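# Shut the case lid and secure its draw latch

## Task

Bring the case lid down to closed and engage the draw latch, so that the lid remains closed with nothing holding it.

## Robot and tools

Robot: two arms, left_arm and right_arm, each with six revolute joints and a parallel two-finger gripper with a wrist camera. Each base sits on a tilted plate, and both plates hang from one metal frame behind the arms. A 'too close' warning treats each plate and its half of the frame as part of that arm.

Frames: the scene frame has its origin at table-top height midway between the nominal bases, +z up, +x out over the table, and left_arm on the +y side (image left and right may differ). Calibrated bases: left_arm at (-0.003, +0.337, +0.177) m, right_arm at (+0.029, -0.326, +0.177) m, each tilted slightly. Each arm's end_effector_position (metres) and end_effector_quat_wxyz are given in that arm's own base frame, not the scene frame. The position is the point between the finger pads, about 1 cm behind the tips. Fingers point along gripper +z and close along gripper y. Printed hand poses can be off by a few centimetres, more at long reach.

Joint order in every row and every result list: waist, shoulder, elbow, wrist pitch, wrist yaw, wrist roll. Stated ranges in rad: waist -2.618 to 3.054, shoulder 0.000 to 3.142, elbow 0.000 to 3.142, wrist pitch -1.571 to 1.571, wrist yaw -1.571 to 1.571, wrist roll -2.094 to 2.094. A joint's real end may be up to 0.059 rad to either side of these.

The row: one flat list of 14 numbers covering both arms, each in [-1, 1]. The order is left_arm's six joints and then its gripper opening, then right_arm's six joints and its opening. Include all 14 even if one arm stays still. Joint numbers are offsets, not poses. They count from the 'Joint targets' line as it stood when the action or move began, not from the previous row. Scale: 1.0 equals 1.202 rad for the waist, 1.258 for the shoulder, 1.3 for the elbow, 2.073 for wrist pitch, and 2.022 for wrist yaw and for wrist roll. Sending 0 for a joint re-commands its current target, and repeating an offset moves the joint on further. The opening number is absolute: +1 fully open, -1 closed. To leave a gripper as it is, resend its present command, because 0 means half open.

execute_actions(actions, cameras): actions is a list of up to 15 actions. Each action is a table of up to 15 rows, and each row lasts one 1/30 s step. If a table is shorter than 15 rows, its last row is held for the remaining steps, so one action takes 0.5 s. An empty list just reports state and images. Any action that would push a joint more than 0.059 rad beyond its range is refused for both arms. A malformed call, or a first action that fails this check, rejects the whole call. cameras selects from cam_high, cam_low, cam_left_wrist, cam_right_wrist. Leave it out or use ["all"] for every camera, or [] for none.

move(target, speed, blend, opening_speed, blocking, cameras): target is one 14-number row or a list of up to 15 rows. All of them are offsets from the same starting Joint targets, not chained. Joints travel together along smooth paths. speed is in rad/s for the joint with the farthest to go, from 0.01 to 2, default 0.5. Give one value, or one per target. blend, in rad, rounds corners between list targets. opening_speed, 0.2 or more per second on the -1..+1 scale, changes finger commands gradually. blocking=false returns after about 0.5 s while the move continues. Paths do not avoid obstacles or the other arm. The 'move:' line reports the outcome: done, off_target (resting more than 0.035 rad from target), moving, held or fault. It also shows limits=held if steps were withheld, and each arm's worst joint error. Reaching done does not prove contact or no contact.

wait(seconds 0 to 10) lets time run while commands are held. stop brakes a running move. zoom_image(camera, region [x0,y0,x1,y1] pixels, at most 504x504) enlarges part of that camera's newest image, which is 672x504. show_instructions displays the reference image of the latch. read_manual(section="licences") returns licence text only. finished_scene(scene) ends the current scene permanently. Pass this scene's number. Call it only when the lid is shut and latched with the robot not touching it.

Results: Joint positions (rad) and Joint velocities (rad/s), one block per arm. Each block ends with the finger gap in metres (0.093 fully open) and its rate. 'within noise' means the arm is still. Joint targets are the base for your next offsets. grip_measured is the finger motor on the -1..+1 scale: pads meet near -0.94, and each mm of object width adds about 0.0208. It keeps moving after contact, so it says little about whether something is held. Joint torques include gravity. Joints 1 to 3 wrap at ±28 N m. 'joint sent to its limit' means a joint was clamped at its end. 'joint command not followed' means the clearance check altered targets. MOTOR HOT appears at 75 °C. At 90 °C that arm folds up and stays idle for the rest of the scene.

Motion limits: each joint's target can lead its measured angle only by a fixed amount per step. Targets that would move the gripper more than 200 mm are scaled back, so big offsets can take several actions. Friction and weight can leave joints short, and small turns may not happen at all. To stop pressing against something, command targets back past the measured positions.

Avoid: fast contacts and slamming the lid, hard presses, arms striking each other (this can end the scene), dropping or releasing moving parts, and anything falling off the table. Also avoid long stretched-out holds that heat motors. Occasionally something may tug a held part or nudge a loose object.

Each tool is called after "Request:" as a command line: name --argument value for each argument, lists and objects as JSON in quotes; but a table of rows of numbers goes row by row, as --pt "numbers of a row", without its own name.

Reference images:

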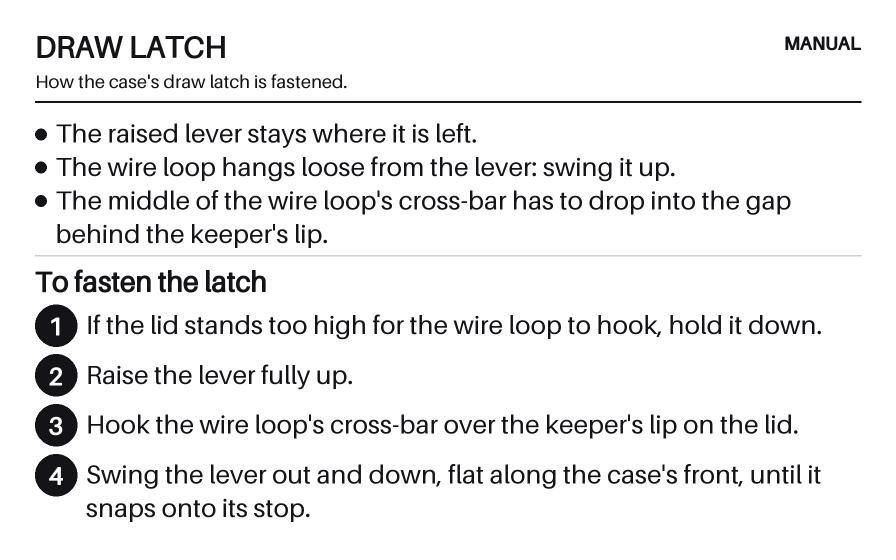

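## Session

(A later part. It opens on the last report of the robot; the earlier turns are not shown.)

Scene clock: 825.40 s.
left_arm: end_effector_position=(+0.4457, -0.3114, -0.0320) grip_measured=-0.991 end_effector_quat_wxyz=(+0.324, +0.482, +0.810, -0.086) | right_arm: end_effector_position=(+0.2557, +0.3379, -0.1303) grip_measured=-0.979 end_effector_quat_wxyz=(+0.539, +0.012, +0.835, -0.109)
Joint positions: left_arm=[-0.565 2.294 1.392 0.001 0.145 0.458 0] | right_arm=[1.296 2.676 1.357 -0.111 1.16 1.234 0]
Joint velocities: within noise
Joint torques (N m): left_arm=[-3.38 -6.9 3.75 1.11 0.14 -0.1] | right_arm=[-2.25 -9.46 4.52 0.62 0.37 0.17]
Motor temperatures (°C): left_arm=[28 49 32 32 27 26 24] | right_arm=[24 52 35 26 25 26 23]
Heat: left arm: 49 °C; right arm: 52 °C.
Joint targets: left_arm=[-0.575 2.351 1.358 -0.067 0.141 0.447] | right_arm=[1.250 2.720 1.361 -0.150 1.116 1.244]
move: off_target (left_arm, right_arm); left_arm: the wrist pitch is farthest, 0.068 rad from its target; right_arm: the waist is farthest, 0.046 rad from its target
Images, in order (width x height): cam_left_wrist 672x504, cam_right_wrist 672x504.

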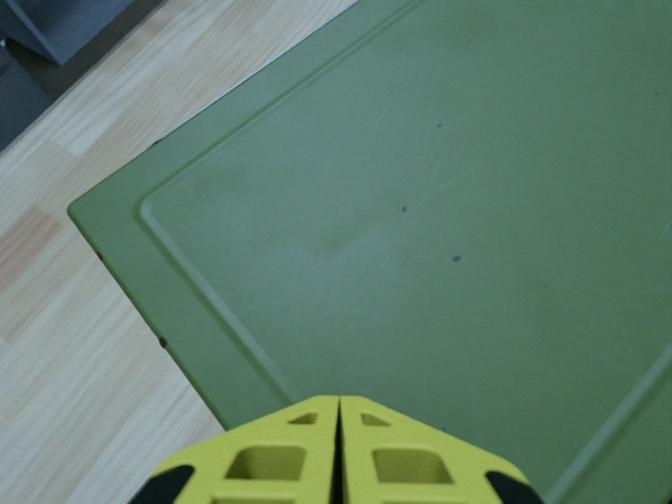

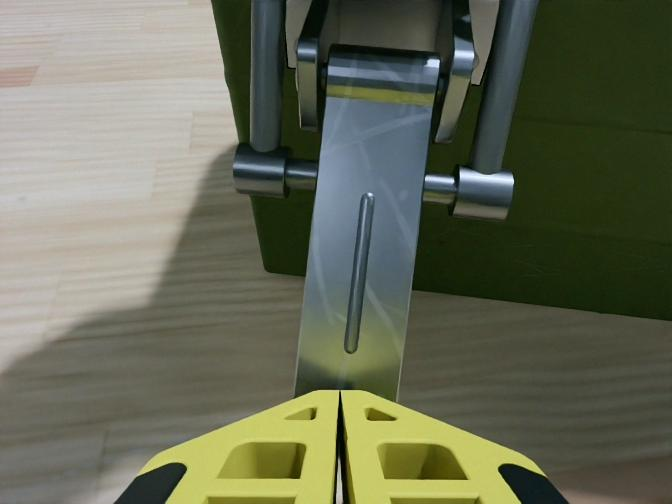

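Request:
move --pt "0 0 0 0 0 0 -1 0.0832 0.0453 0.2085 -0.2542 0.047 0.2062 -1" --pt "0 0 0 0 0 0 -1 0.0832 0.0453 0.2085 -0.2542 0.047 0.2062 0.0" --speed 0.25 --cameras '["cam_right_wrist","cam_left_wrist","cam_low"]'

Scene clock: 856.27 s.
left_arm: end_effector_position=(+0.4457, -0.3114, -0.0320) grip_measured=-0.991 end_effector_quat_wxyz=(+0.324, +0.482, +0.810, -0.086) | right_arm: end_effector_position=(+0.2407, +0.3448, -0.1141) grip_measured=-0.002 end_effector_quat_wxyz=(+0.557, +0.057, +0.817, -0.138)
Joint positions: left_arm=[-0.565 2.294 1.392 0.001 0.145 0.458 0] | right_arm=[1.346 2.755 1.613 -0.666 1.213 1.65 0.045]
Joint velocities: within noise
Joint torques (N m): left_arm=[-3.4 -6.97 3.78 1.1 0.14 -0.11] | right_arm=[1.54 -12.34 5.86 0.15 0.86 0.17]
Motor temperatures (°C): left_arm=[28 47 31 31 27 26 24] | right_arm=[24 50 35 26 25 26 23]
Heat: left arm: 47 °C; right arm: 50 °C.
Joint targets: left_arm=[-0.575 2.351 1.358 -0.067 0.141 0.447] | right_arm=[1.350 2.776 1.631 -0.677 1.210 1.660]
move: off_target (left_arm); left_arm: the wrist pitch is farthest, 0.068 rad from its target
Images, in order (width x height): cam_low 672x504, cam_left_wrist 672x504, cam_right_wrist 672x504.

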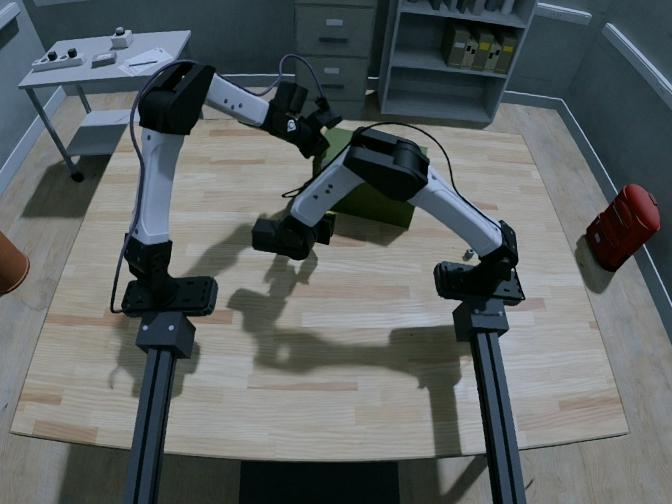

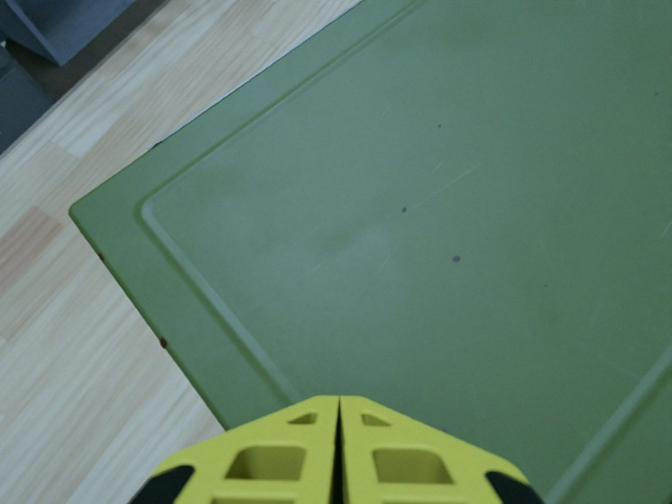

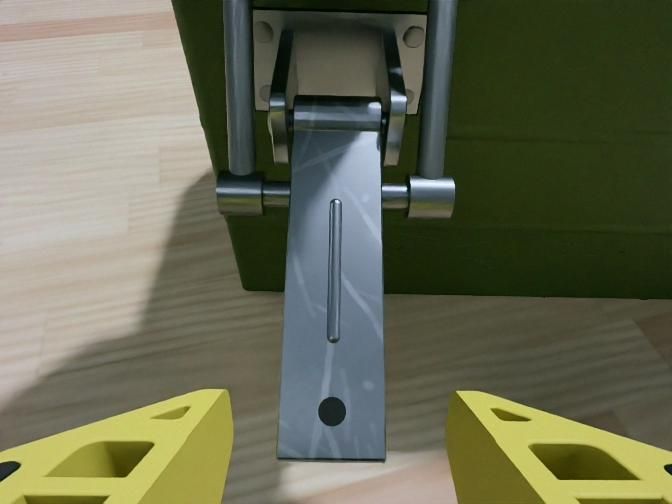

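Request:
move --target '[0,0,0,0,0,0,-1,-0.0208,0.0294,0.0208,0.013,0.0495,-0.004,0.0]' --speed 0.15 --cameras '["cam_right_wrist"]'

Scene clock: 883.50 s.
left_arm: end_effector_position=(+0.4457, -0.3114, -0.0320) grip_measured=-0.991 end_effector_quat_wxyz=(+0.324, +0.482, +0.810, -0.086) | right_arm: end_effector_position=(+0.2507, +0.3434, -0.1113) grip_measured=-0.002 end_effector_quat_wxyz=(+0.592, +0.052, +0.791, -0.145)
Joint positions: left_arm=[-0.565 2.294 1.392 0.001 0.145 0.458 0] | right_arm=[1.332 2.792 1.636 -0.66 1.301 1.65 0.045]
Joint velocities: within noise
Joint torques (N m): left_arm=[-3.37 -6.93 3.75 1.1 0.15 -0.1] | right_arm=[0.76 -12.45 6.09 0.39 1.01 0.1]
Motor temperatures (°C): left_arm=[29 46 31 31 27 26 24] | right_arm=[24 52 38 25 25 26 23]
Heat: left arm: 46 °C; right arm: 52 °C.
Joint targets: left_arm=[-0.575 2.351 1.358 -0.067 0.141 0.447] | right_arm=[1.325 2.814 1.659 -0.650 1.311 1.652]
move: off_target (left_arm); left_arm: the wrist pitch is farthest, 0.068 rad from its target
Images, in order (width x height): cam_right_wrist 672x504.

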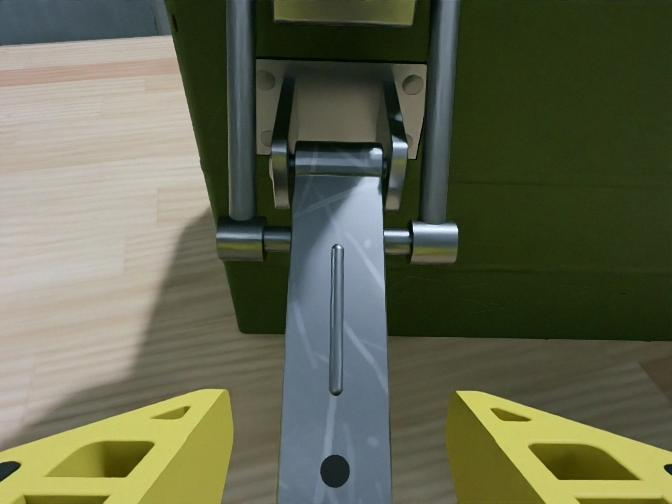

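Request:
move --pt "0 0 0 0 0 0 -1 -0.0033 0.0151 0 0.0159 0 -0.0074 0.0" --pt "0 0 0 0 0 0 -1 -0.0033 0.0151 0 0.0159 0 -0.0074 -0.62" --speed 0.15 --opening_speed 0.4 --cameras '["cam_right_wrist"]'

Scene clock: 896.70 s.
left_arm: end_effector_position=(+0.4457, -0.3114, -0.0320) grip_measured=-0.991 end_effector_quat_wxyz=(+0.324, +0.482, +0.810, -0.086) | right_arm: end_effector_position=(+0.2519, +0.3428, -0.1192) grip_measured=-0.602 end_effector_quat_wxyz=(+0.593, +0.057, +0.791, -0.140)
Joint positions: left_arm=[-0.565 2.294 1.392 0.001 0.145 0.458 0] | right_arm=[1.329 2.811 1.637 -0.623 1.303 1.646 0.016]
Joint velocities: within noise
Joint torques (N m): left_arm=[-3.38 -6.91 3.74 1.12 0.14 -0.1] | right_arm=[0.7 -12.52 5.96 0.37 1 0.01]
Motor temperatures (°C): left_arm=[29 46 31 31 27 26 24] | right_arm=[24 54 38 25 25 26 23]
Heat: left arm: 46 °C; right arm: 54 °C.
Joint targets: left_arm=[-0.575 2.351 1.358 -0.067 0.141 0.447] | right_arm=[1.321 2.832 1.658 -0.617 1.310 1.638]
move: off_target (left_arm); left_arm: the wrist pitch is farthest, 0.068 rad from its target
Images, in order (width x height): cam_right_wrist 672x504.

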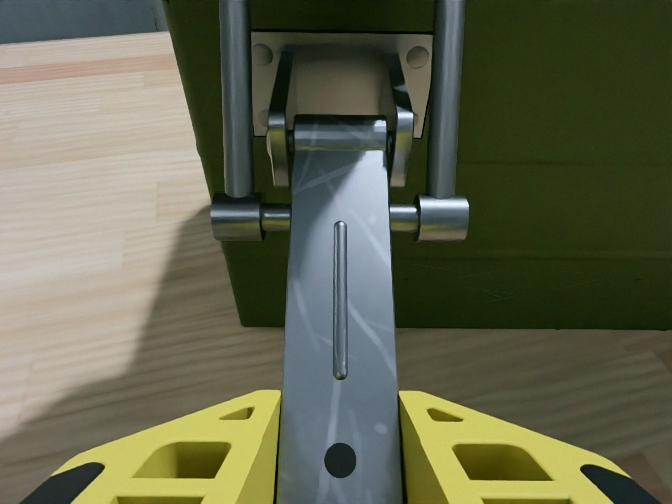

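Request:
move --target '[0,0,0,0,0,0,-1,-0.0071,0.0318,0,0.0309,0.001,-0.0188,-0.65]' --speed 0.1 --cameras '["cam_right_wrist","cam_left_wrist"]'

Scene clock: 903.13 s.
left_arm: end_effector_position=(+0.4457, -0.3114, -0.0320) grip_measured=-0.991 end_effector_quat_wxyz=(+0.324, +0.482, +0.810, -0.086) | right_arm: end_effector_position=(+0.2536, +0.3415, -0.1231) grip_measured=-0.619 end_effector_quat_wxyz=(+0.611, +0.050, +0.777, -0.140)
Joint positions: left_arm=[-0.565 2.294 1.392 0.001 0.145 0.458 0] | right_arm=[1.329 2.84 1.637 -0.586 1.351 1.632 0.015]
Joint velocities: within noise
Joint torques (N m): left_arm=[-3.36 -6.91 3.75 1.1 0.13 -0.09] | right_arm=[0.03 -11.45 5.85 0.72 0.51 -0.22]
Motor temperatures (°C): left_arm=[29 46 31 31 27 26 24] | right_arm=[24 53 38 25 25 26 24]
Heat: left arm: 46 °C; right arm: 53 °C.
Joint targets: left_arm=[-0.575 2.351 1.358 -0.067 0.141 0.447] | right_arm=[1.313 2.872 1.658 -0.553 1.312 1.599]
move: off_target (left_arm, right_arm); left_arm: the wrist pitch is farthest, 0.068 rad from its target; right_arm: the wrist yaw is farthest, 0.039 rad from its target
Images, in order (width x height): cam_left_wrist 672x504, cam_right_wrist 672x504.

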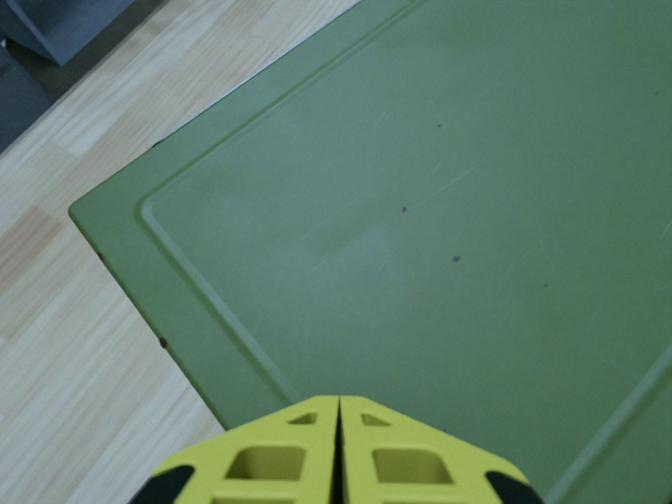

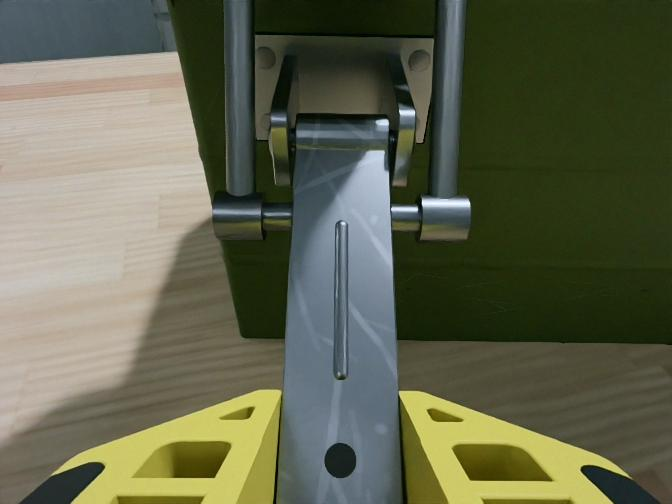

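Request:
move --target '[0,0,0,0,0,0,-1,-0.0333,0.0509,-0.0277,0.1119,0.003,-0.0752,-0.58]' --speed 0.1 --cameras '["cam_right_wrist","cam_left_wrist"]'

Scene clock: 911.80 s.
left_arm: end_effector_position=(+0.4502, -0.3111, -0.0314) grip_measured=-0.991 end_effector_quat_wxyz=(+0.332, +0.479, +0.809, -0.079) | right_arm: end_effector_position=(+0.2672, +0.3404, -0.1334) grip_measured=-0.570 end_effector_quat_wxyz=(+0.646, +0.045, +0.749, -0.143)
Joint positions: left_arm=[-0.565 2.298 1.392 0.022 0.129 0.458 0] | right_arm=[1.302 2.897 1.628 -0.378 1.445 1.488 0.018]
Joint velocities: within noise
Joint torques (N m): left_arm=[-3.4 -7.38 3.78 0.87 0.31 -0.11] | right_arm=[-0.91 -10.8 3.62 1.2 -0.47 -0.27]
Motor temperatures (°C): left_arm=[29 46 31 31 27 26 24] | right_arm=[24 52 37 25 25 26 24]
Heat: left arm: 46 °C; right arm: 52 °C.
Joint targets: left_arm=[-0.575 2.351 1.358 -0.068 0.141 0.447] | right_arm=[1.273 2.937 1.622 -0.321 1.318 1.448]
move: off_target (left_arm, right_arm); left_arm: the wrist pitch is farthest, 0.089 rad from its target; right_arm: the wrist yaw is farthest, 0.127 rad from its target
Images, in order (width x height): cam_left_wrist 672x504, cam_right_wrist 672x504.

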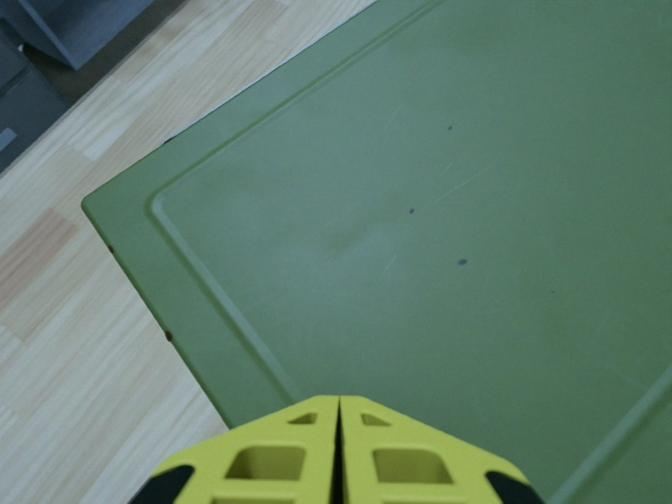

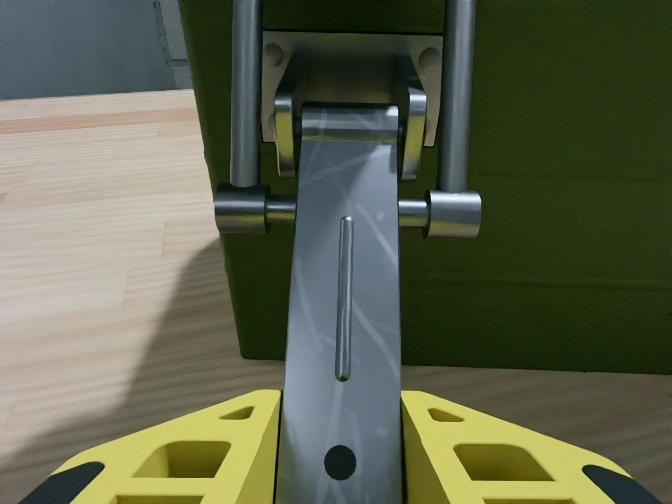

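Request:
move --target '[0,0.055,-0.025,-0.015,0,0,-1,0.0308,0,0,0,0.04,0,-0.62]' --speed 0.1 --cameras '["cam_right_wrist","cam_left_wrist"]'

Scene clock: 921.43 s.
left_arm: end_effector_position=(+0.4495, -0.3106, -0.0351) grip_measured=-0.991 end_effector_quat_wxyz=(+0.334, +0.479, +0.808, -0.079) | right_arm: end_effector_position=(+0.2653, +0.3428, -0.1328) grip_measured=-0.602 end_effector_quat_wxyz=(+0.655, +0.045, +0.741, -0.138)
Joint positions: left_arm=[-0.565 2.304 1.382 0.041 0.129 0.458 0] | right_arm=[1.309 2.905 1.628 -0.351 1.468 1.481 0.016]
Joint velocities: within noise
Joint torques (N m): left_arm=[-3.37 -1.59 1.54 0.29 0.29 -0.1] | right_arm=[1.36 -11.62 3.75 1.01 0.19 -0.21]
Motor temperatures (°C): left_arm=[29 46 31 31 27 26 24] | right_arm=[24 52 37 25 25 26 24]
Heat: left arm: 46 °C; right arm: 52 °C.
Joint targets: left_arm=[-0.575 2.421 1.326 -0.098 0.141 0.447] | right_arm=[1.310 2.936 1.622 -0.321 1.400 1.447]
move: off_target (left_arm, right_arm); left_arm: the wrist pitch is farthest, 0.140 rad from its target; right_arm: the wrist yaw is farthest, 0.069 rad from its target
Images, in order (width x height): cam_left_wrist 672x504, cam_right_wrist 672x504.

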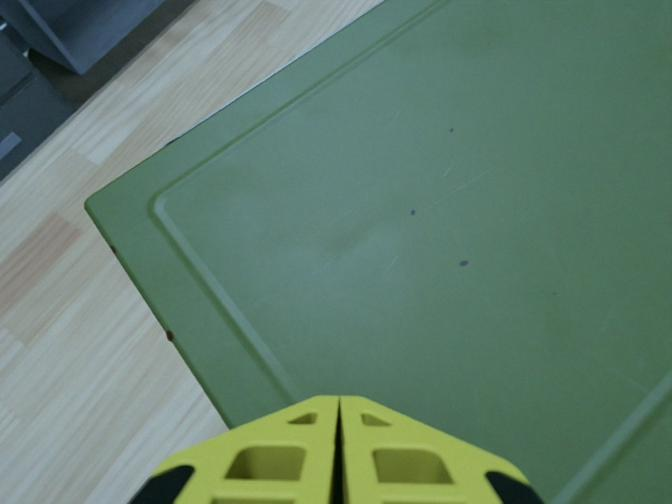

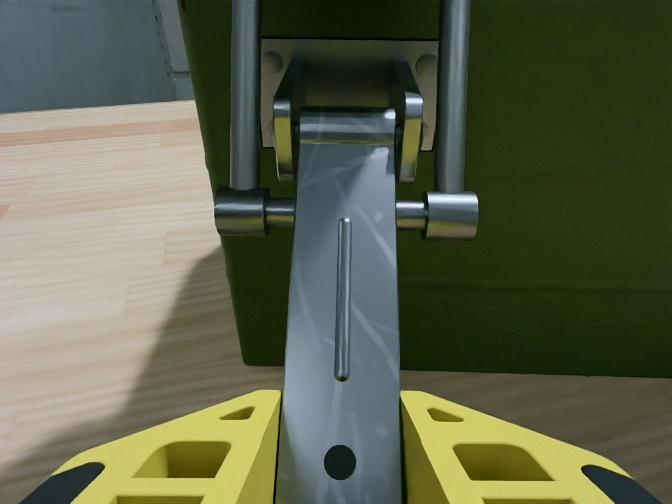

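Request:
move --target '[0,0,0,0,0,0,-1,0,0.08,-0.02,0,0,0,-0.65]' --speed 0.1 --cameras '["cam_right_wrist","cam_left_wrist"]'

Scene clock: 924.80 s.
left_arm: end_effector_position=(+0.4480, -0.3124, -0.0354) grip_measured=-0.991 end_effector_quat_wxyz=(+0.333, +0.480, +0.807, -0.085) | right_arm: end_effector_position=(+0.2651, +0.3359, -0.1379) grip_measured=-0.617 end_effector_quat_wxyz=(+0.686, +0.039, +0.712, -0.146)
Joint positions: left_arm=[-0.565 2.305 1.382 0.042 0.142 0.458 0] | right_arm=[1.307 2.956 1.628 -0.283 1.555 1.456 0.016]
Joint velocities: within noise
Joint torques (N m): left_arm=[-3.4 -1.77 1.51 0.27 0.16 -0.11] | right_arm=[1.52 -6.6 1.58 0.21 -0.76 -0.01]
Motor temperatures (°C): left_arm=[29 45 31 30 27 26 24] | right_arm=[24 52 37 25 25 26 24]
Heat: left arm: 45 °C; right arm: 52 °C.
Joint targets: left_arm=[-0.575 2.421 1.326 -0.099 0.141 0.447] | right_arm=[1.310 3.037 1.596 -0.321 1.399 1.447]
move: off_target (left_arm, right_arm); left_arm: the wrist pitch is farthest, 0.140 rad from its target; right_arm: the wrist yaw is farthest, 0.155 rad from its target
Images, in order (width x height): cam_left_wrist 672x504, cam_right_wrist 672x504.

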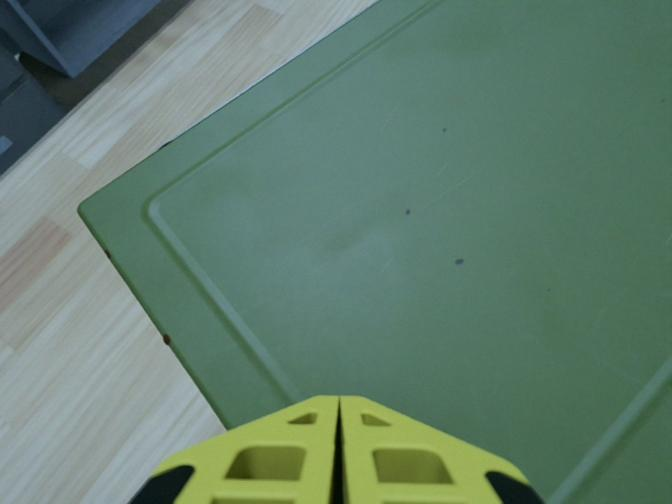

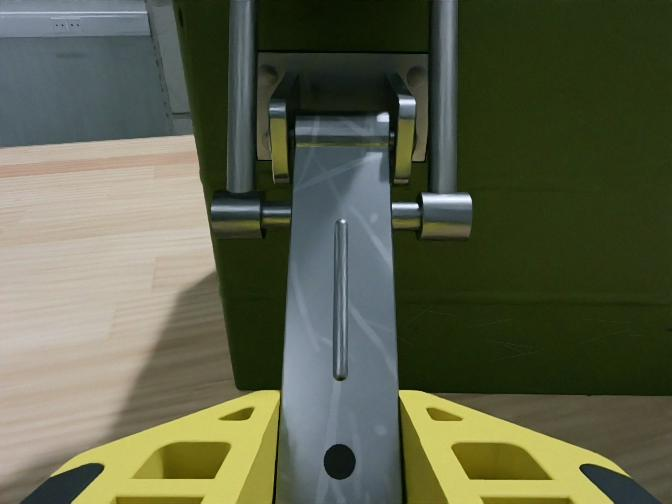

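Request:
move --pt "0 0 0 0 0 0 -1 0.0092 -0.163 0.0477 -0.1428 -0.044 0.0945 -0.65" --pt "0 0 0 0 0 0 -1 0.0092 -0.163 0.0477 -0.1428 -0.044 0.0945 0.0" --pt "0 0 0 0 0 0 -1 0.0333 -0.2067 0.0277 -0.1717 -0.093 0.1058 0.0" --pt "0 0 0 0 0 0 -1 -0.0291 -0.3633 0.0052 -0.2053 -0.285 0.0429 0.0" --speed '[0.15,0.2,0.2,0.4]' --cameras '["cam_right_wrist","cam_left_wrist"]'

Scene clock: 971.47 s.
left_arm: end_effector_position=(+0.4485, -0.3129, -0.0348) grip_measured=-0.991 end_effector_quat_wxyz=(+0.335, +0.480, +0.806, -0.085) | right_arm: end_effector_position=(+0.2355, +0.3514, -0.1082) grip_measured=-0.002 end_effector_quat_wxyz=(+0.390, +0.089, +0.907, -0.132)
Joint positions: left_arm=[-0.565 2.305 1.382 0.046 0.143 0.458 0] | right_arm=[1.281 2.608 1.62 -0.735 0.838 1.545 0.045]
Joint velocities: within noise
Joint torques (N m): left_arm=[-3.38 -1.73 1.51 0.23 0.16 -0.1] | right_arm=[0.91 -17.18 3.82 0.3 0.6 -0.05]
Motor temperatures (°C): left_arm=[29 41 30 29 27 26 24] | right_arm=[24 50 34 24 26 26 25]
Heat: left arm: 41 °C; right arm: 50 °C.
Joint targets: left_arm=[-0.575 2.421 1.326 -0.099 0.141 0.447] | right_arm=[1.275 2.580 1.603 -0.746 0.823 1.534]
move: off_target (left_arm); target 2's new numbers were sent with right_arm's wrist yaw 0.051 rad from that target; left_arm: the wrist pitch is farthest, 0.145 rad from its target
Images, in order (width x height): cam_left_wrist 672x504, cam_right_wrist 672x504.

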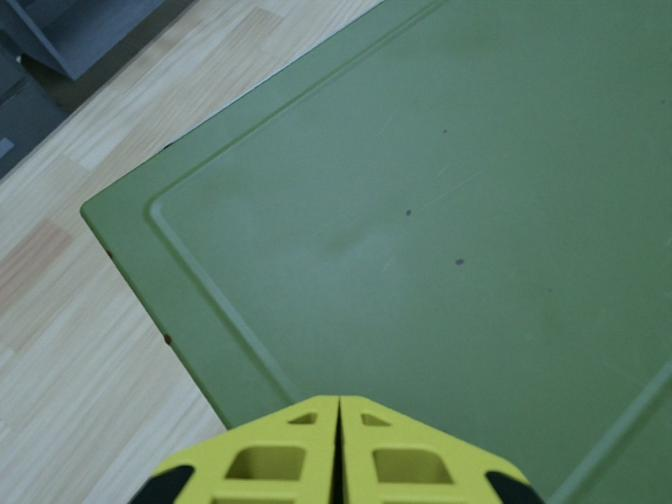

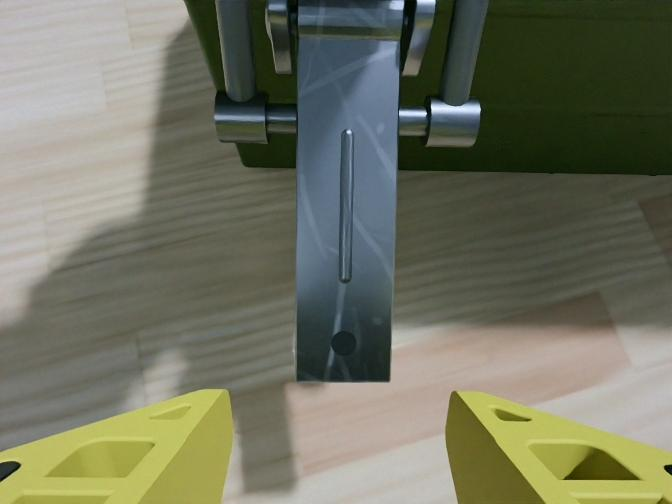

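Request:
move --target '[0,0,0,0,0,0,-1,-0.0557,0.0294,-0.0346,0.0714,0,-0.0495,0.0]' --speed 0.15 --cameras '["cam_right_wrist"]'

Scene clock: 981.47 s.
left_arm: end_effector_position=(+0.4485, -0.3129, -0.0348) grip_measured=-0.991 end_effector_quat_wxyz=(+0.335, +0.480, +0.806, -0.085) | right_arm: end_effector_position=(+0.2606, +0.3412, -0.1184) grip_measured=-0.002 end_effector_quat_wxyz=(+0.386, +0.091, +0.909, -0.129)
Joint positions: left_arm=[-0.565 2.305 1.382 0.046 0.143 0.458 0] | right_arm=[1.214 2.608 1.573 -0.608 0.837 1.445 0.045]
Joint velocities: within noise
Joint torques (N m): left_arm=[-3.37 -1.73 1.58 0.24 0.15 -0.11] | right_arm=[1.02 -13.44 3.86 0.74 0.59 -0.04]
Motor temperatures (°C): left_arm=[29 41 30 29 27 26 24] | right_arm=[24 56 35 24 25 26 24]
Heat: left arm: 41 °C; right arm: 56 °C.
Joint targets: left_arm=[-0.575 2.421 1.326 -0.099 0.141 0.447] | right_arm=[1.208 2.617 1.558 -0.598 0.823 1.434]
move: off_target (left_arm); left_arm: the wrist pitch is farthest, 0.145 rad from its target
Images, in order (width x height): cam_right_wrist 672x504.

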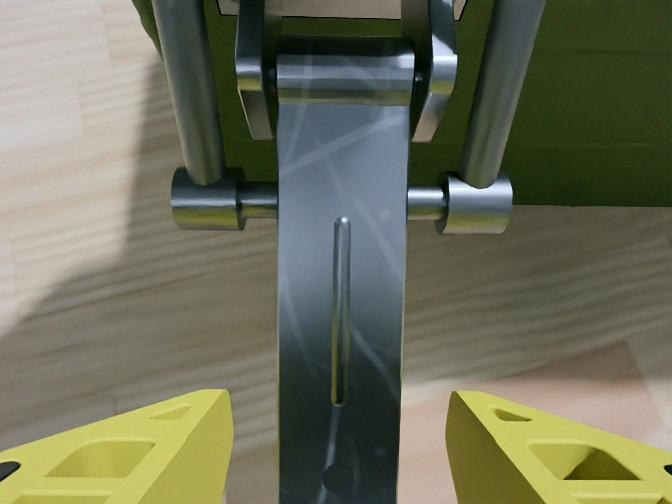

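Request:
move --target '[0,0,0,0,0,0,-1,0,0,0,0,0,0,-0.72]' --speed 0.15 --opening_speed 0.4 --cameras '["cam_right_wrist"]'

Scene clock: 985.43 s.
left_arm: end_effector_position=(+0.4485, -0.3129, -0.0348) grip_measured=-0.991 end_effector_quat_wxyz=(+0.335, +0.480, +0.806, -0.085) | right_arm: end_effector_position=(+0.2608, +0.3415, -0.1184) grip_measured=-0.618 end_effector_quat_wxyz=(+0.387, +0.091, +0.909, -0.128)
Joint positions: left_arm=[-0.565 2.305 1.382 0.046 0.143 0.458 0] | right_arm=[1.214 2.608 1.573 -0.606 0.837 1.444 0.016]
Joint velocities: within noise
Joint torques (N m): left_arm=[-3.36 -1.7 1.57 0.24 0.16 -0.1] | right_arm=[1.02 -13.42 3.9 0.7 0.59 -0.01]
Motor temperatures (°C): left_arm=[29 41 30 28 27 26 24] | right_arm=[24 56 35 24 25 26 24]
Heat: left arm: 41 °C; right arm: 56 °C.
Joint targets: left_arm=[-0.575 2.421 1.326 -0.099 0.141 0.447] | right_arm=[1.208 2.617 1.558 -0.599 0.823 1.434]
move: off_target (left_arm); left_arm: the wrist pitch is farthest, 0.145 rad from its target
Images, in order (width x height): cam_right_wrist 672x504.

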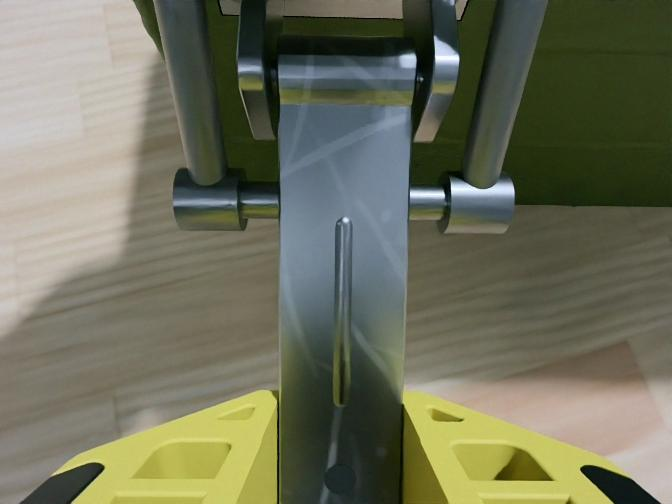

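Request:
move --target '[0,0,0,0,0,0,-1,0.0449,0.1256,-0.0023,0.0574,0.1222,0.0119,-0.72]' --speed 0.12 --cameras '["cam_right_wrist","cam_left_wrist"]'

Scene clock: 994.40 s.
left_arm: end_effector_position=(+0.4484, -0.3128, -0.0356) grip_measured=-0.991 end_effector_quat_wxyz=(+0.334, +0.480, +0.806, -0.085) | right_arm: end_effector_position=(+0.2679, +0.3373, -0.1322) grip_measured=-0.618 end_effector_quat_wxyz=(+0.505, +0.074, +0.849, -0.138)
Joint positions: left_arm=[-0.565 2.307 1.382 0.046 0.143 0.458 0] | right_arm=[1.256 2.733 1.573 -0.487 1.1 1.475 0.016]
Joint velocities: within noise
Joint torques (N m): left_arm=[-3.37 -1.87 1.52 0.24 0.16 -0.1] | right_arm=[1.91 -10.33 3.22 0.7 0.53 -0.09]
Motor temperatures (°C): left_arm=[29 40 30 28 27 26 24] | right_arm=[24 56 35 25 25 26 25]
Heat: left arm: 40 °C; right arm: 56 °C.
Joint targets: left_arm=[-0.575 2.421 1.326 -0.098 0.141 0.447] | right_arm=[1.262 2.775 1.555 -0.479 1.070 1.458]
move: off_target (left_arm, right_arm); left_arm: the wrist pitch is farthest, 0.145 rad from its target; right_arm: the shoulder is farthest, 0.042 rad from its target
Images, in order (width x height): cam_left_wrist 672x504, cam_right_wrist 672x504.

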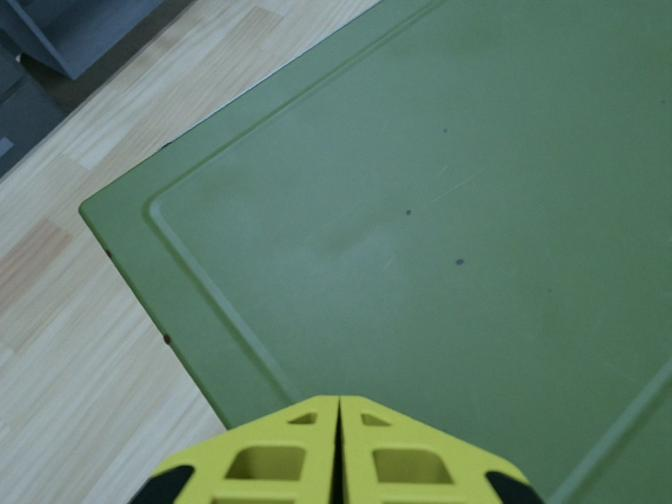

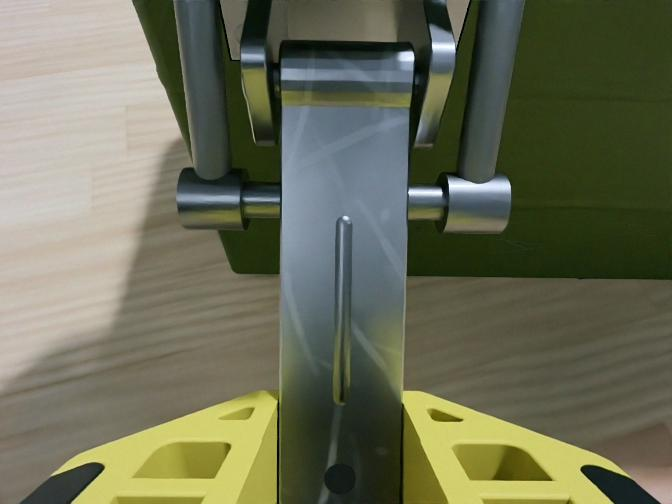

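Request:
move --target '[0,0,0,0,0,0,-1,0.015,0.1033,-0.0038,0.1056,0.1088,-0.0361,-0.75]' --speed 0.12 --cameras '["cam_right_wrist","cam_left_wrist"]'

Scene clock: 1000.10 s.
left_arm: end_effector_position=(+0.4484, -0.3128, -0.0356) grip_measured=-0.991 end_effector_quat_wxyz=(+0.334, +0.480, +0.806, -0.085) | right_arm: end_effector_position=(+0.2751, +0.3341, -0.1413) grip_measured=-0.618 end_effector_quat_wxyz=(+0.613, +0.056, +0.776, -0.140)
Joint positions: left_arm=[-0.565 2.307 1.382 0.046 0.143 0.458 0] | right_arm=[1.272 2.86 1.571 -0.273 1.359 1.411 0.016]
Joint velocities: within noise
Joint torques (N m): left_arm=[-3.43 -1.88 1.52 0.23 0.16 -0.1] | right_arm=[1.95 -10.17 2.56 0.89 0.2 -0.14]
Motor temperatures (°C): left_arm=[29 40 30 28 27 26 24] | right_arm=[24 54 35 25 25 26 25]
Heat: left arm: 40 °C; right arm: 54 °C.
Joint targets: left_arm=[-0.575 2.421 1.326 -0.099 0.141 0.447] | right_arm=[1.280 2.905 1.550 -0.260 1.290 1.385]
move: off_target (left_arm, right_arm); left_arm: the wrist pitch is farthest, 0.144 rad from its target; right_arm: the wrist yaw is farthest, 0.069 rad from its target
Images, in order (width x height): cam_left_wrist 672x504, cam_right_wrist 672x504.

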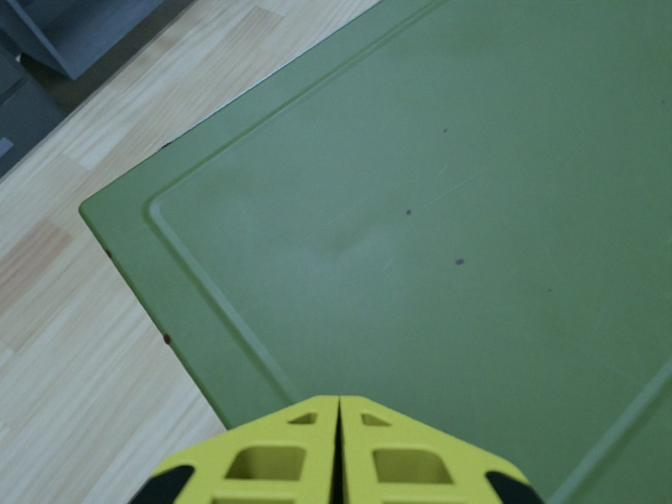

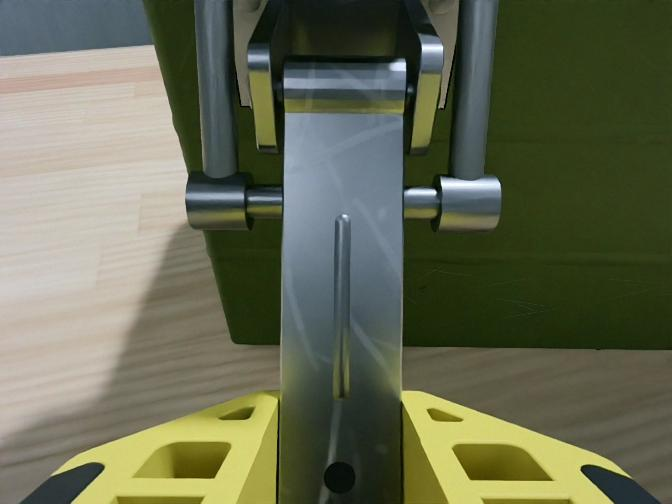

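Request:
move --target '[0,0,0,0,0,0,-1,-0.0333,0.0517,-0.0731,0.2557,0.0643,-0.1756,-0.75]' --speed 0.15 --cameras '["cam_right_wrist","cam_left_wrist"]'

Scene clock: 1010.37 s.
left_arm: end_effector_position=(+0.4491, -0.3132, -0.0356) grip_measured=-0.991 end_effector_quat_wxyz=(+0.336, +0.480, +0.806, -0.085) | right_arm: end_effector_position=(+0.2819, +0.3314, -0.1463) grip_measured=-0.618 end_effector_quat_wxyz=(+0.666, +0.051, +0.731, -0.141)
Joint positions: left_arm=[-0.565 2.308 1.382 0.051 0.143 0.458 0] | right_arm=[1.262 2.925 1.477 0.278 1.49 1.031 0.016]
Joint velocities: within noise
Joint torques (N m): left_arm=[-3.38 -2.02 1.58 0.17 0.16 -0.1] | right_arm=[-0.28 -9.98 2.19 1.24 0.07 0.09]
Motor temperatures (°C): left_arm=[29 40 30 28 27 26 24] | right_arm=[24 53 35 25 25 26 25]
Heat: left arm: 40 °C; right arm: 53 °C.
Joint targets: left_arm=[-0.575 2.421 1.326 -0.098 0.141 0.447] | right_arm=[1.240 2.970 1.455 0.270 1.420 1.030]
move: off_target (left_arm, right_arm); left_arm: the wrist pitch is farthest, 0.150 rad from its target; right_arm: the wrist yaw is farthest, 0.070 rad from its target
Images, in order (width x height): cam_left_wrist 672x504, cam_right_wrist 672x504.

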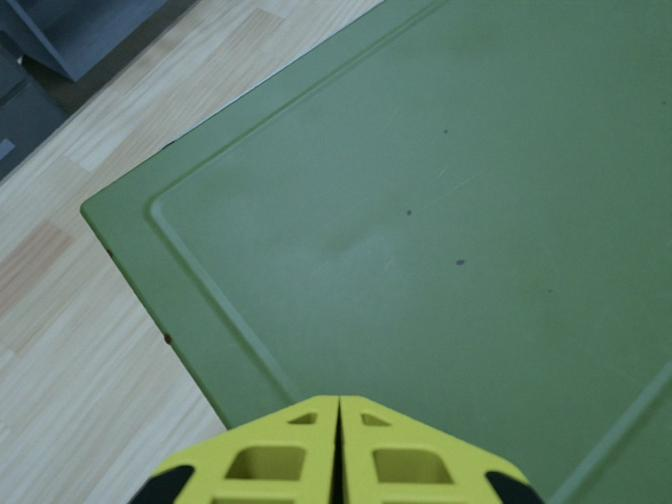

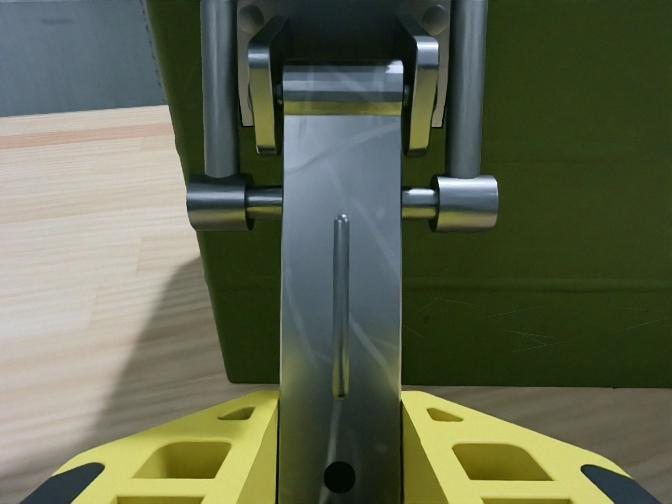

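Request:
move --target '[0,0,0,0,0,0,-1,-0.0416,-0.003,-0.0231,0.0772,0,-0.0791,-0.62]' --speed 0.12 --cameras '["cam_right_wrist","cam_left_wrist"]'

Scene clock: 1017.13 s.
left_arm: end_effector_position=(+0.4533, -0.3160, -0.0359) grip_measured=-0.991 end_effector_quat_wxyz=(+0.348, +0.479, +0.801, -0.086) | right_arm: end_effector_position=(+0.2900, +0.3271, -0.1458) grip_measured=-0.606 end_effector_quat_wxyz=(+0.666, +0.054, +0.730, -0.146)
Joint positions: left_arm=[-0.565 2.32 1.382 0.089 0.144 0.458 0] | right_arm=[1.24 2.93 1.445 0.449 1.488 0.893 0.016]
Joint velocities: within noise
Joint torques (N m): left_arm=[-3.4 -3.19 1.51 -0.26 0.14 -0.1] | right_arm=[-2.41 -10.89 2.17 1.21 0.04 -0.13]
Motor temperatures (°C): left_arm=[29 40 30 28 27 26 24] | right_arm=[24 52 34 25 25 26 25]
Heat: left arm: 40 °C; right arm: 52 °C.
Joint targets: left_arm=[-0.575 2.421 1.326 -0.099 0.141 0.447] | right_arm=[1.190 2.966 1.425 0.430 1.420 0.870]
move: off_target (left_arm, right_arm); left_arm: the wrist pitch is farthest, 0.187 rad from its target; right_arm: the wrist yaw is farthest, 0.068 rad from its target
Images, in order (width x height): cam_left_wrist 672x504, cam_right_wrist 672x504.

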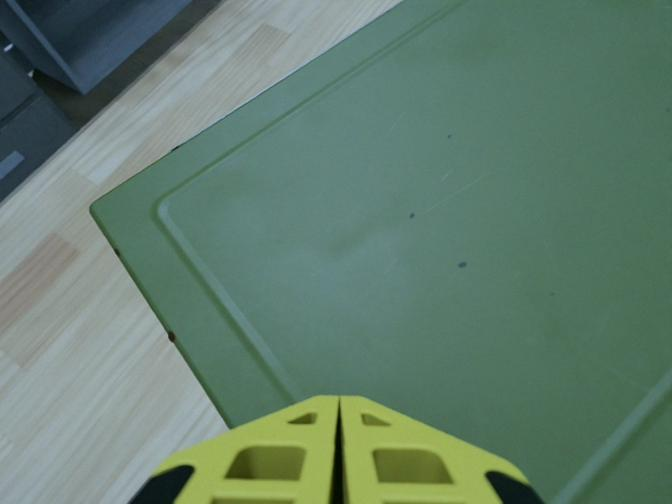

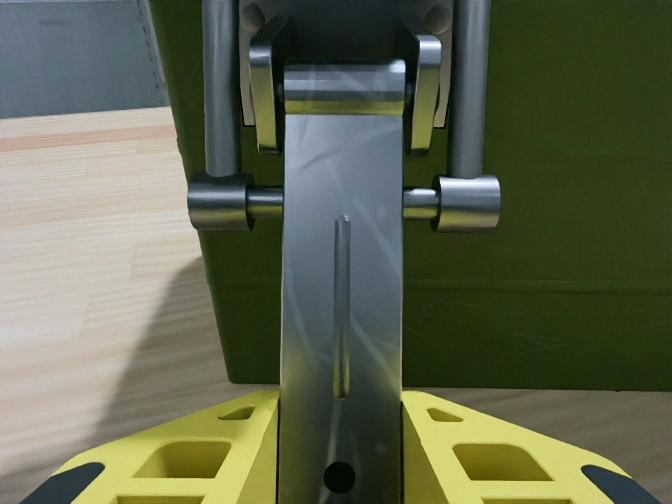

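Request:
move --target '[0,0,0,0,0,0,-1,0,0,0,0,0,0,-0.54]' --speed 0.12 --opening_speed 0.2 --cameras '["cam_right_wrist"]'

Scene clock: 1022.43 s.
left_arm: end_effector_position=(+0.4533, -0.3160, -0.0359) grip_measured=-0.991 end_effector_quat_wxyz=(+0.348, +0.479, +0.801, -0.086) | right_arm: end_effector_position=(+0.2901, +0.3270, -0.1458) grip_measured=-0.534 end_effector_quat_wxyz=(+0.666, +0.054, +0.730, -0.146)
Joint positions: left_arm=[-0.565 2.32 1.382 0.089 0.144 0.458 0] | right_arm=[1.239 2.93 1.445 0.45 1.488 0.892 0.02]
Joint velocities: within noise
Joint torques (N m): left_arm=[-3.44 -3.18 1.55 -0.26 0.15 -0.1] | right_arm=[-2.39 -10.86 2.24 1.23 0.04 -0.12]
Motor temperatures (°C): left_arm=[29 40 29 28 27 26 24] | right_arm=[24 52 34 25 25 26 25]
Heat: left arm: 40 °C; right arm: 52 °C.
Joint targets: left_arm=[-0.575 2.421 1.326 -0.099 0.141 0.447] | right_arm=[1.190 2.966 1.425 0.429 1.420 0.870]
move: off_target (left_arm, right_arm); left_arm: the wrist pitch is farthest, 0.188 rad from its target; right_arm: the wrist yaw is farthest, 0.068 rad from its target
Images, in order (width x height): cam_right_wrist 672x504.

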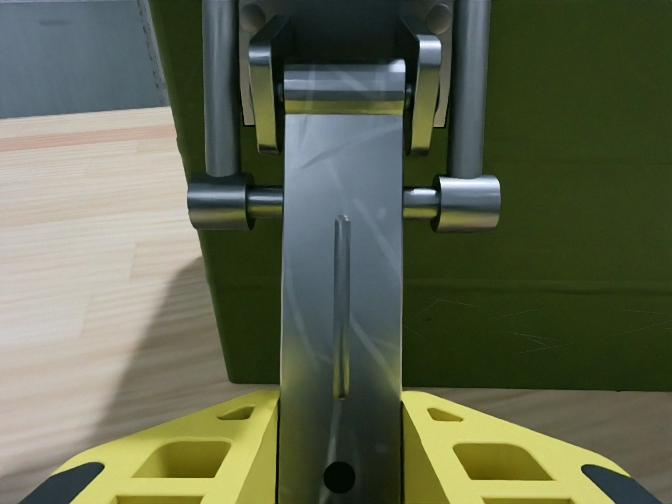

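Request:
move --target '[0,0,0,0,0,0,-1,0,0,0,0,0,0,-0.49]' --speed 0.12 --opening_speed 0.2 --cameras '["cam_right_wrist"]'

Scene clock: 1026.30 s.
left_arm: end_effector_position=(+0.4533, -0.3160, -0.0359) grip_measured=-0.991 end_effector_quat_wxyz=(+0.348, +0.479, +0.801, -0.086) | right_arm: end_effector_position=(+0.2927, +0.3258, -0.1470) grip_measured=-0.489 end_effector_quat_wxyz=(+0.663, +0.055, +0.732, -0.146)
Joint positions: left_arm=[-0.565 2.32 1.382 0.089 0.144 0.458 0] | right_arm=[1.232 2.93 1.445 0.452 1.479 0.889 0.022]
Joint velocities: within noise
Joint torques (N m): left_arm=[-3.36 -3.17 1.55 -0.26 0.15 -0.1] | right_arm=[-1.8 -10.88 2.24 1.22 0.13 -0.1]
Motor temperatures (°C): left_arm=[29 40 29 28 27 26 24] | right_arm=[24 51 34 25 25 26 25]
Heat: left arm: 40 °C; right arm: 51 °C.
Joint targets: left_arm=[-0.575 2.421 1.326 -0.099 0.141 0.447] | right_arm=[1.190 2.966 1.425 0.430 1.420 0.870]
move: off_target (left_arm, right_arm); left_arm: the wrist pitch is farthest, 0.188 rad from its target; right_arm: the wrist yaw is farthest, 0.059 rad from its target
Images, in order (width x height): cam_right_wrist 672x504.

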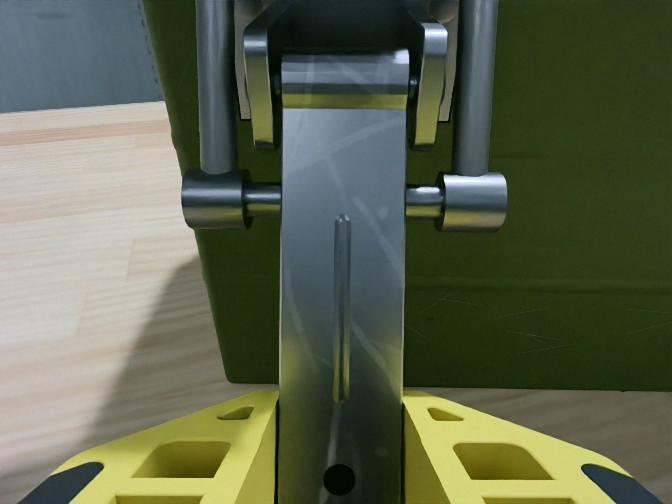

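Request:
move --target '[0,0,0,0,0,0,-1,-0.0208,0.0151,-0.0192,0.082,-0.005,-0.0643,-0.48]' --speed 0.12 --cameras '["cam_right_wrist","cam_left_wrist"]'

Scene clock: 1030.63 s.
left_arm: end_effector_position=(+0.4533, -0.3160, -0.0359) grip_measured=-0.991 end_effector_quat_wxyz=(+0.348, +0.479, +0.801, -0.086) | right_arm: end_effector_position=(+0.3033, +0.3216, -0.1542) grip_measured=-0.480 end_effector_quat_wxyz=(+0.654, +0.054, +0.741, -0.141)
Joint positions: left_arm=[-0.565 2.32 1.382 0.089 0.144 0.458 0] | right_arm=[1.202 2.95 1.422 0.625 1.436 0.759 0.022]
Joint velocities: within noise
Joint torques (N m): left_arm=[-3.4 -3.18 1.55 -0.25 0.16 -0.1] | right_arm=[-1.36 -10.81 2.03 1.36 0.42 -0.08]
Motor temperatures (°C): left_arm=[29 40 29 28 27 26 24] | right_arm=[24 51 34 25 25 26 25]
Heat: left arm: 40 °C; right arm: 51 °C.
Joint targets: left_arm=[-0.575 2.421 1.326 -0.099 0.141 0.447] | right_arm=[1.165 2.985 1.400 0.600 1.410 0.740]
move: off_target (left_arm, right_arm); left_arm: the wrist pitch is farthest, 0.188 rad from its target; right_arm: the waist is farthest, 0.037 rad from its target
Images, in order (width x height): cam_left_wrist 672x504, cam_right_wrist 672x504.

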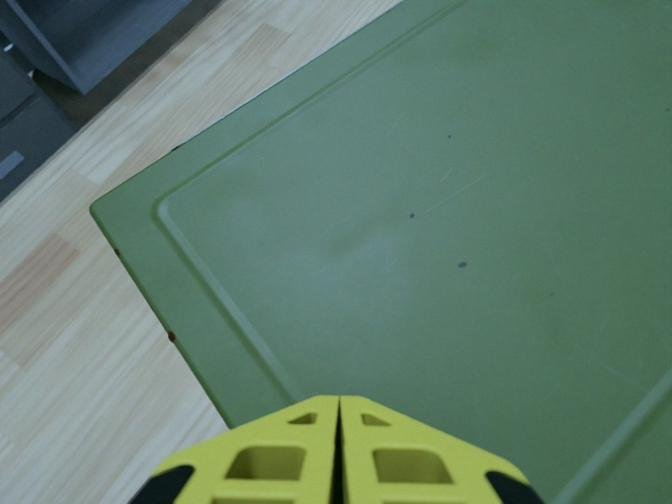

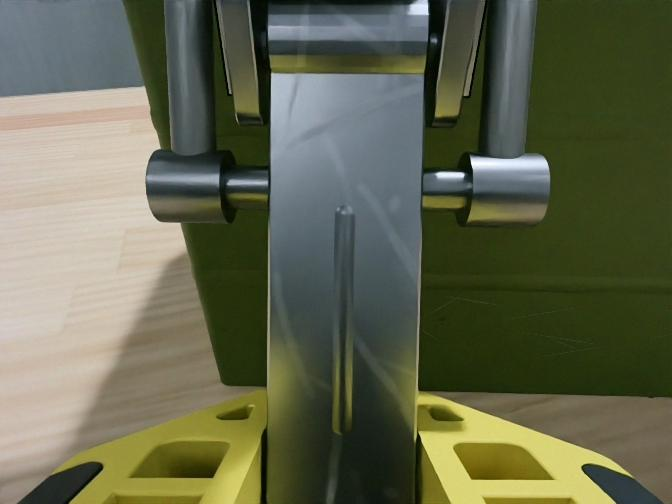

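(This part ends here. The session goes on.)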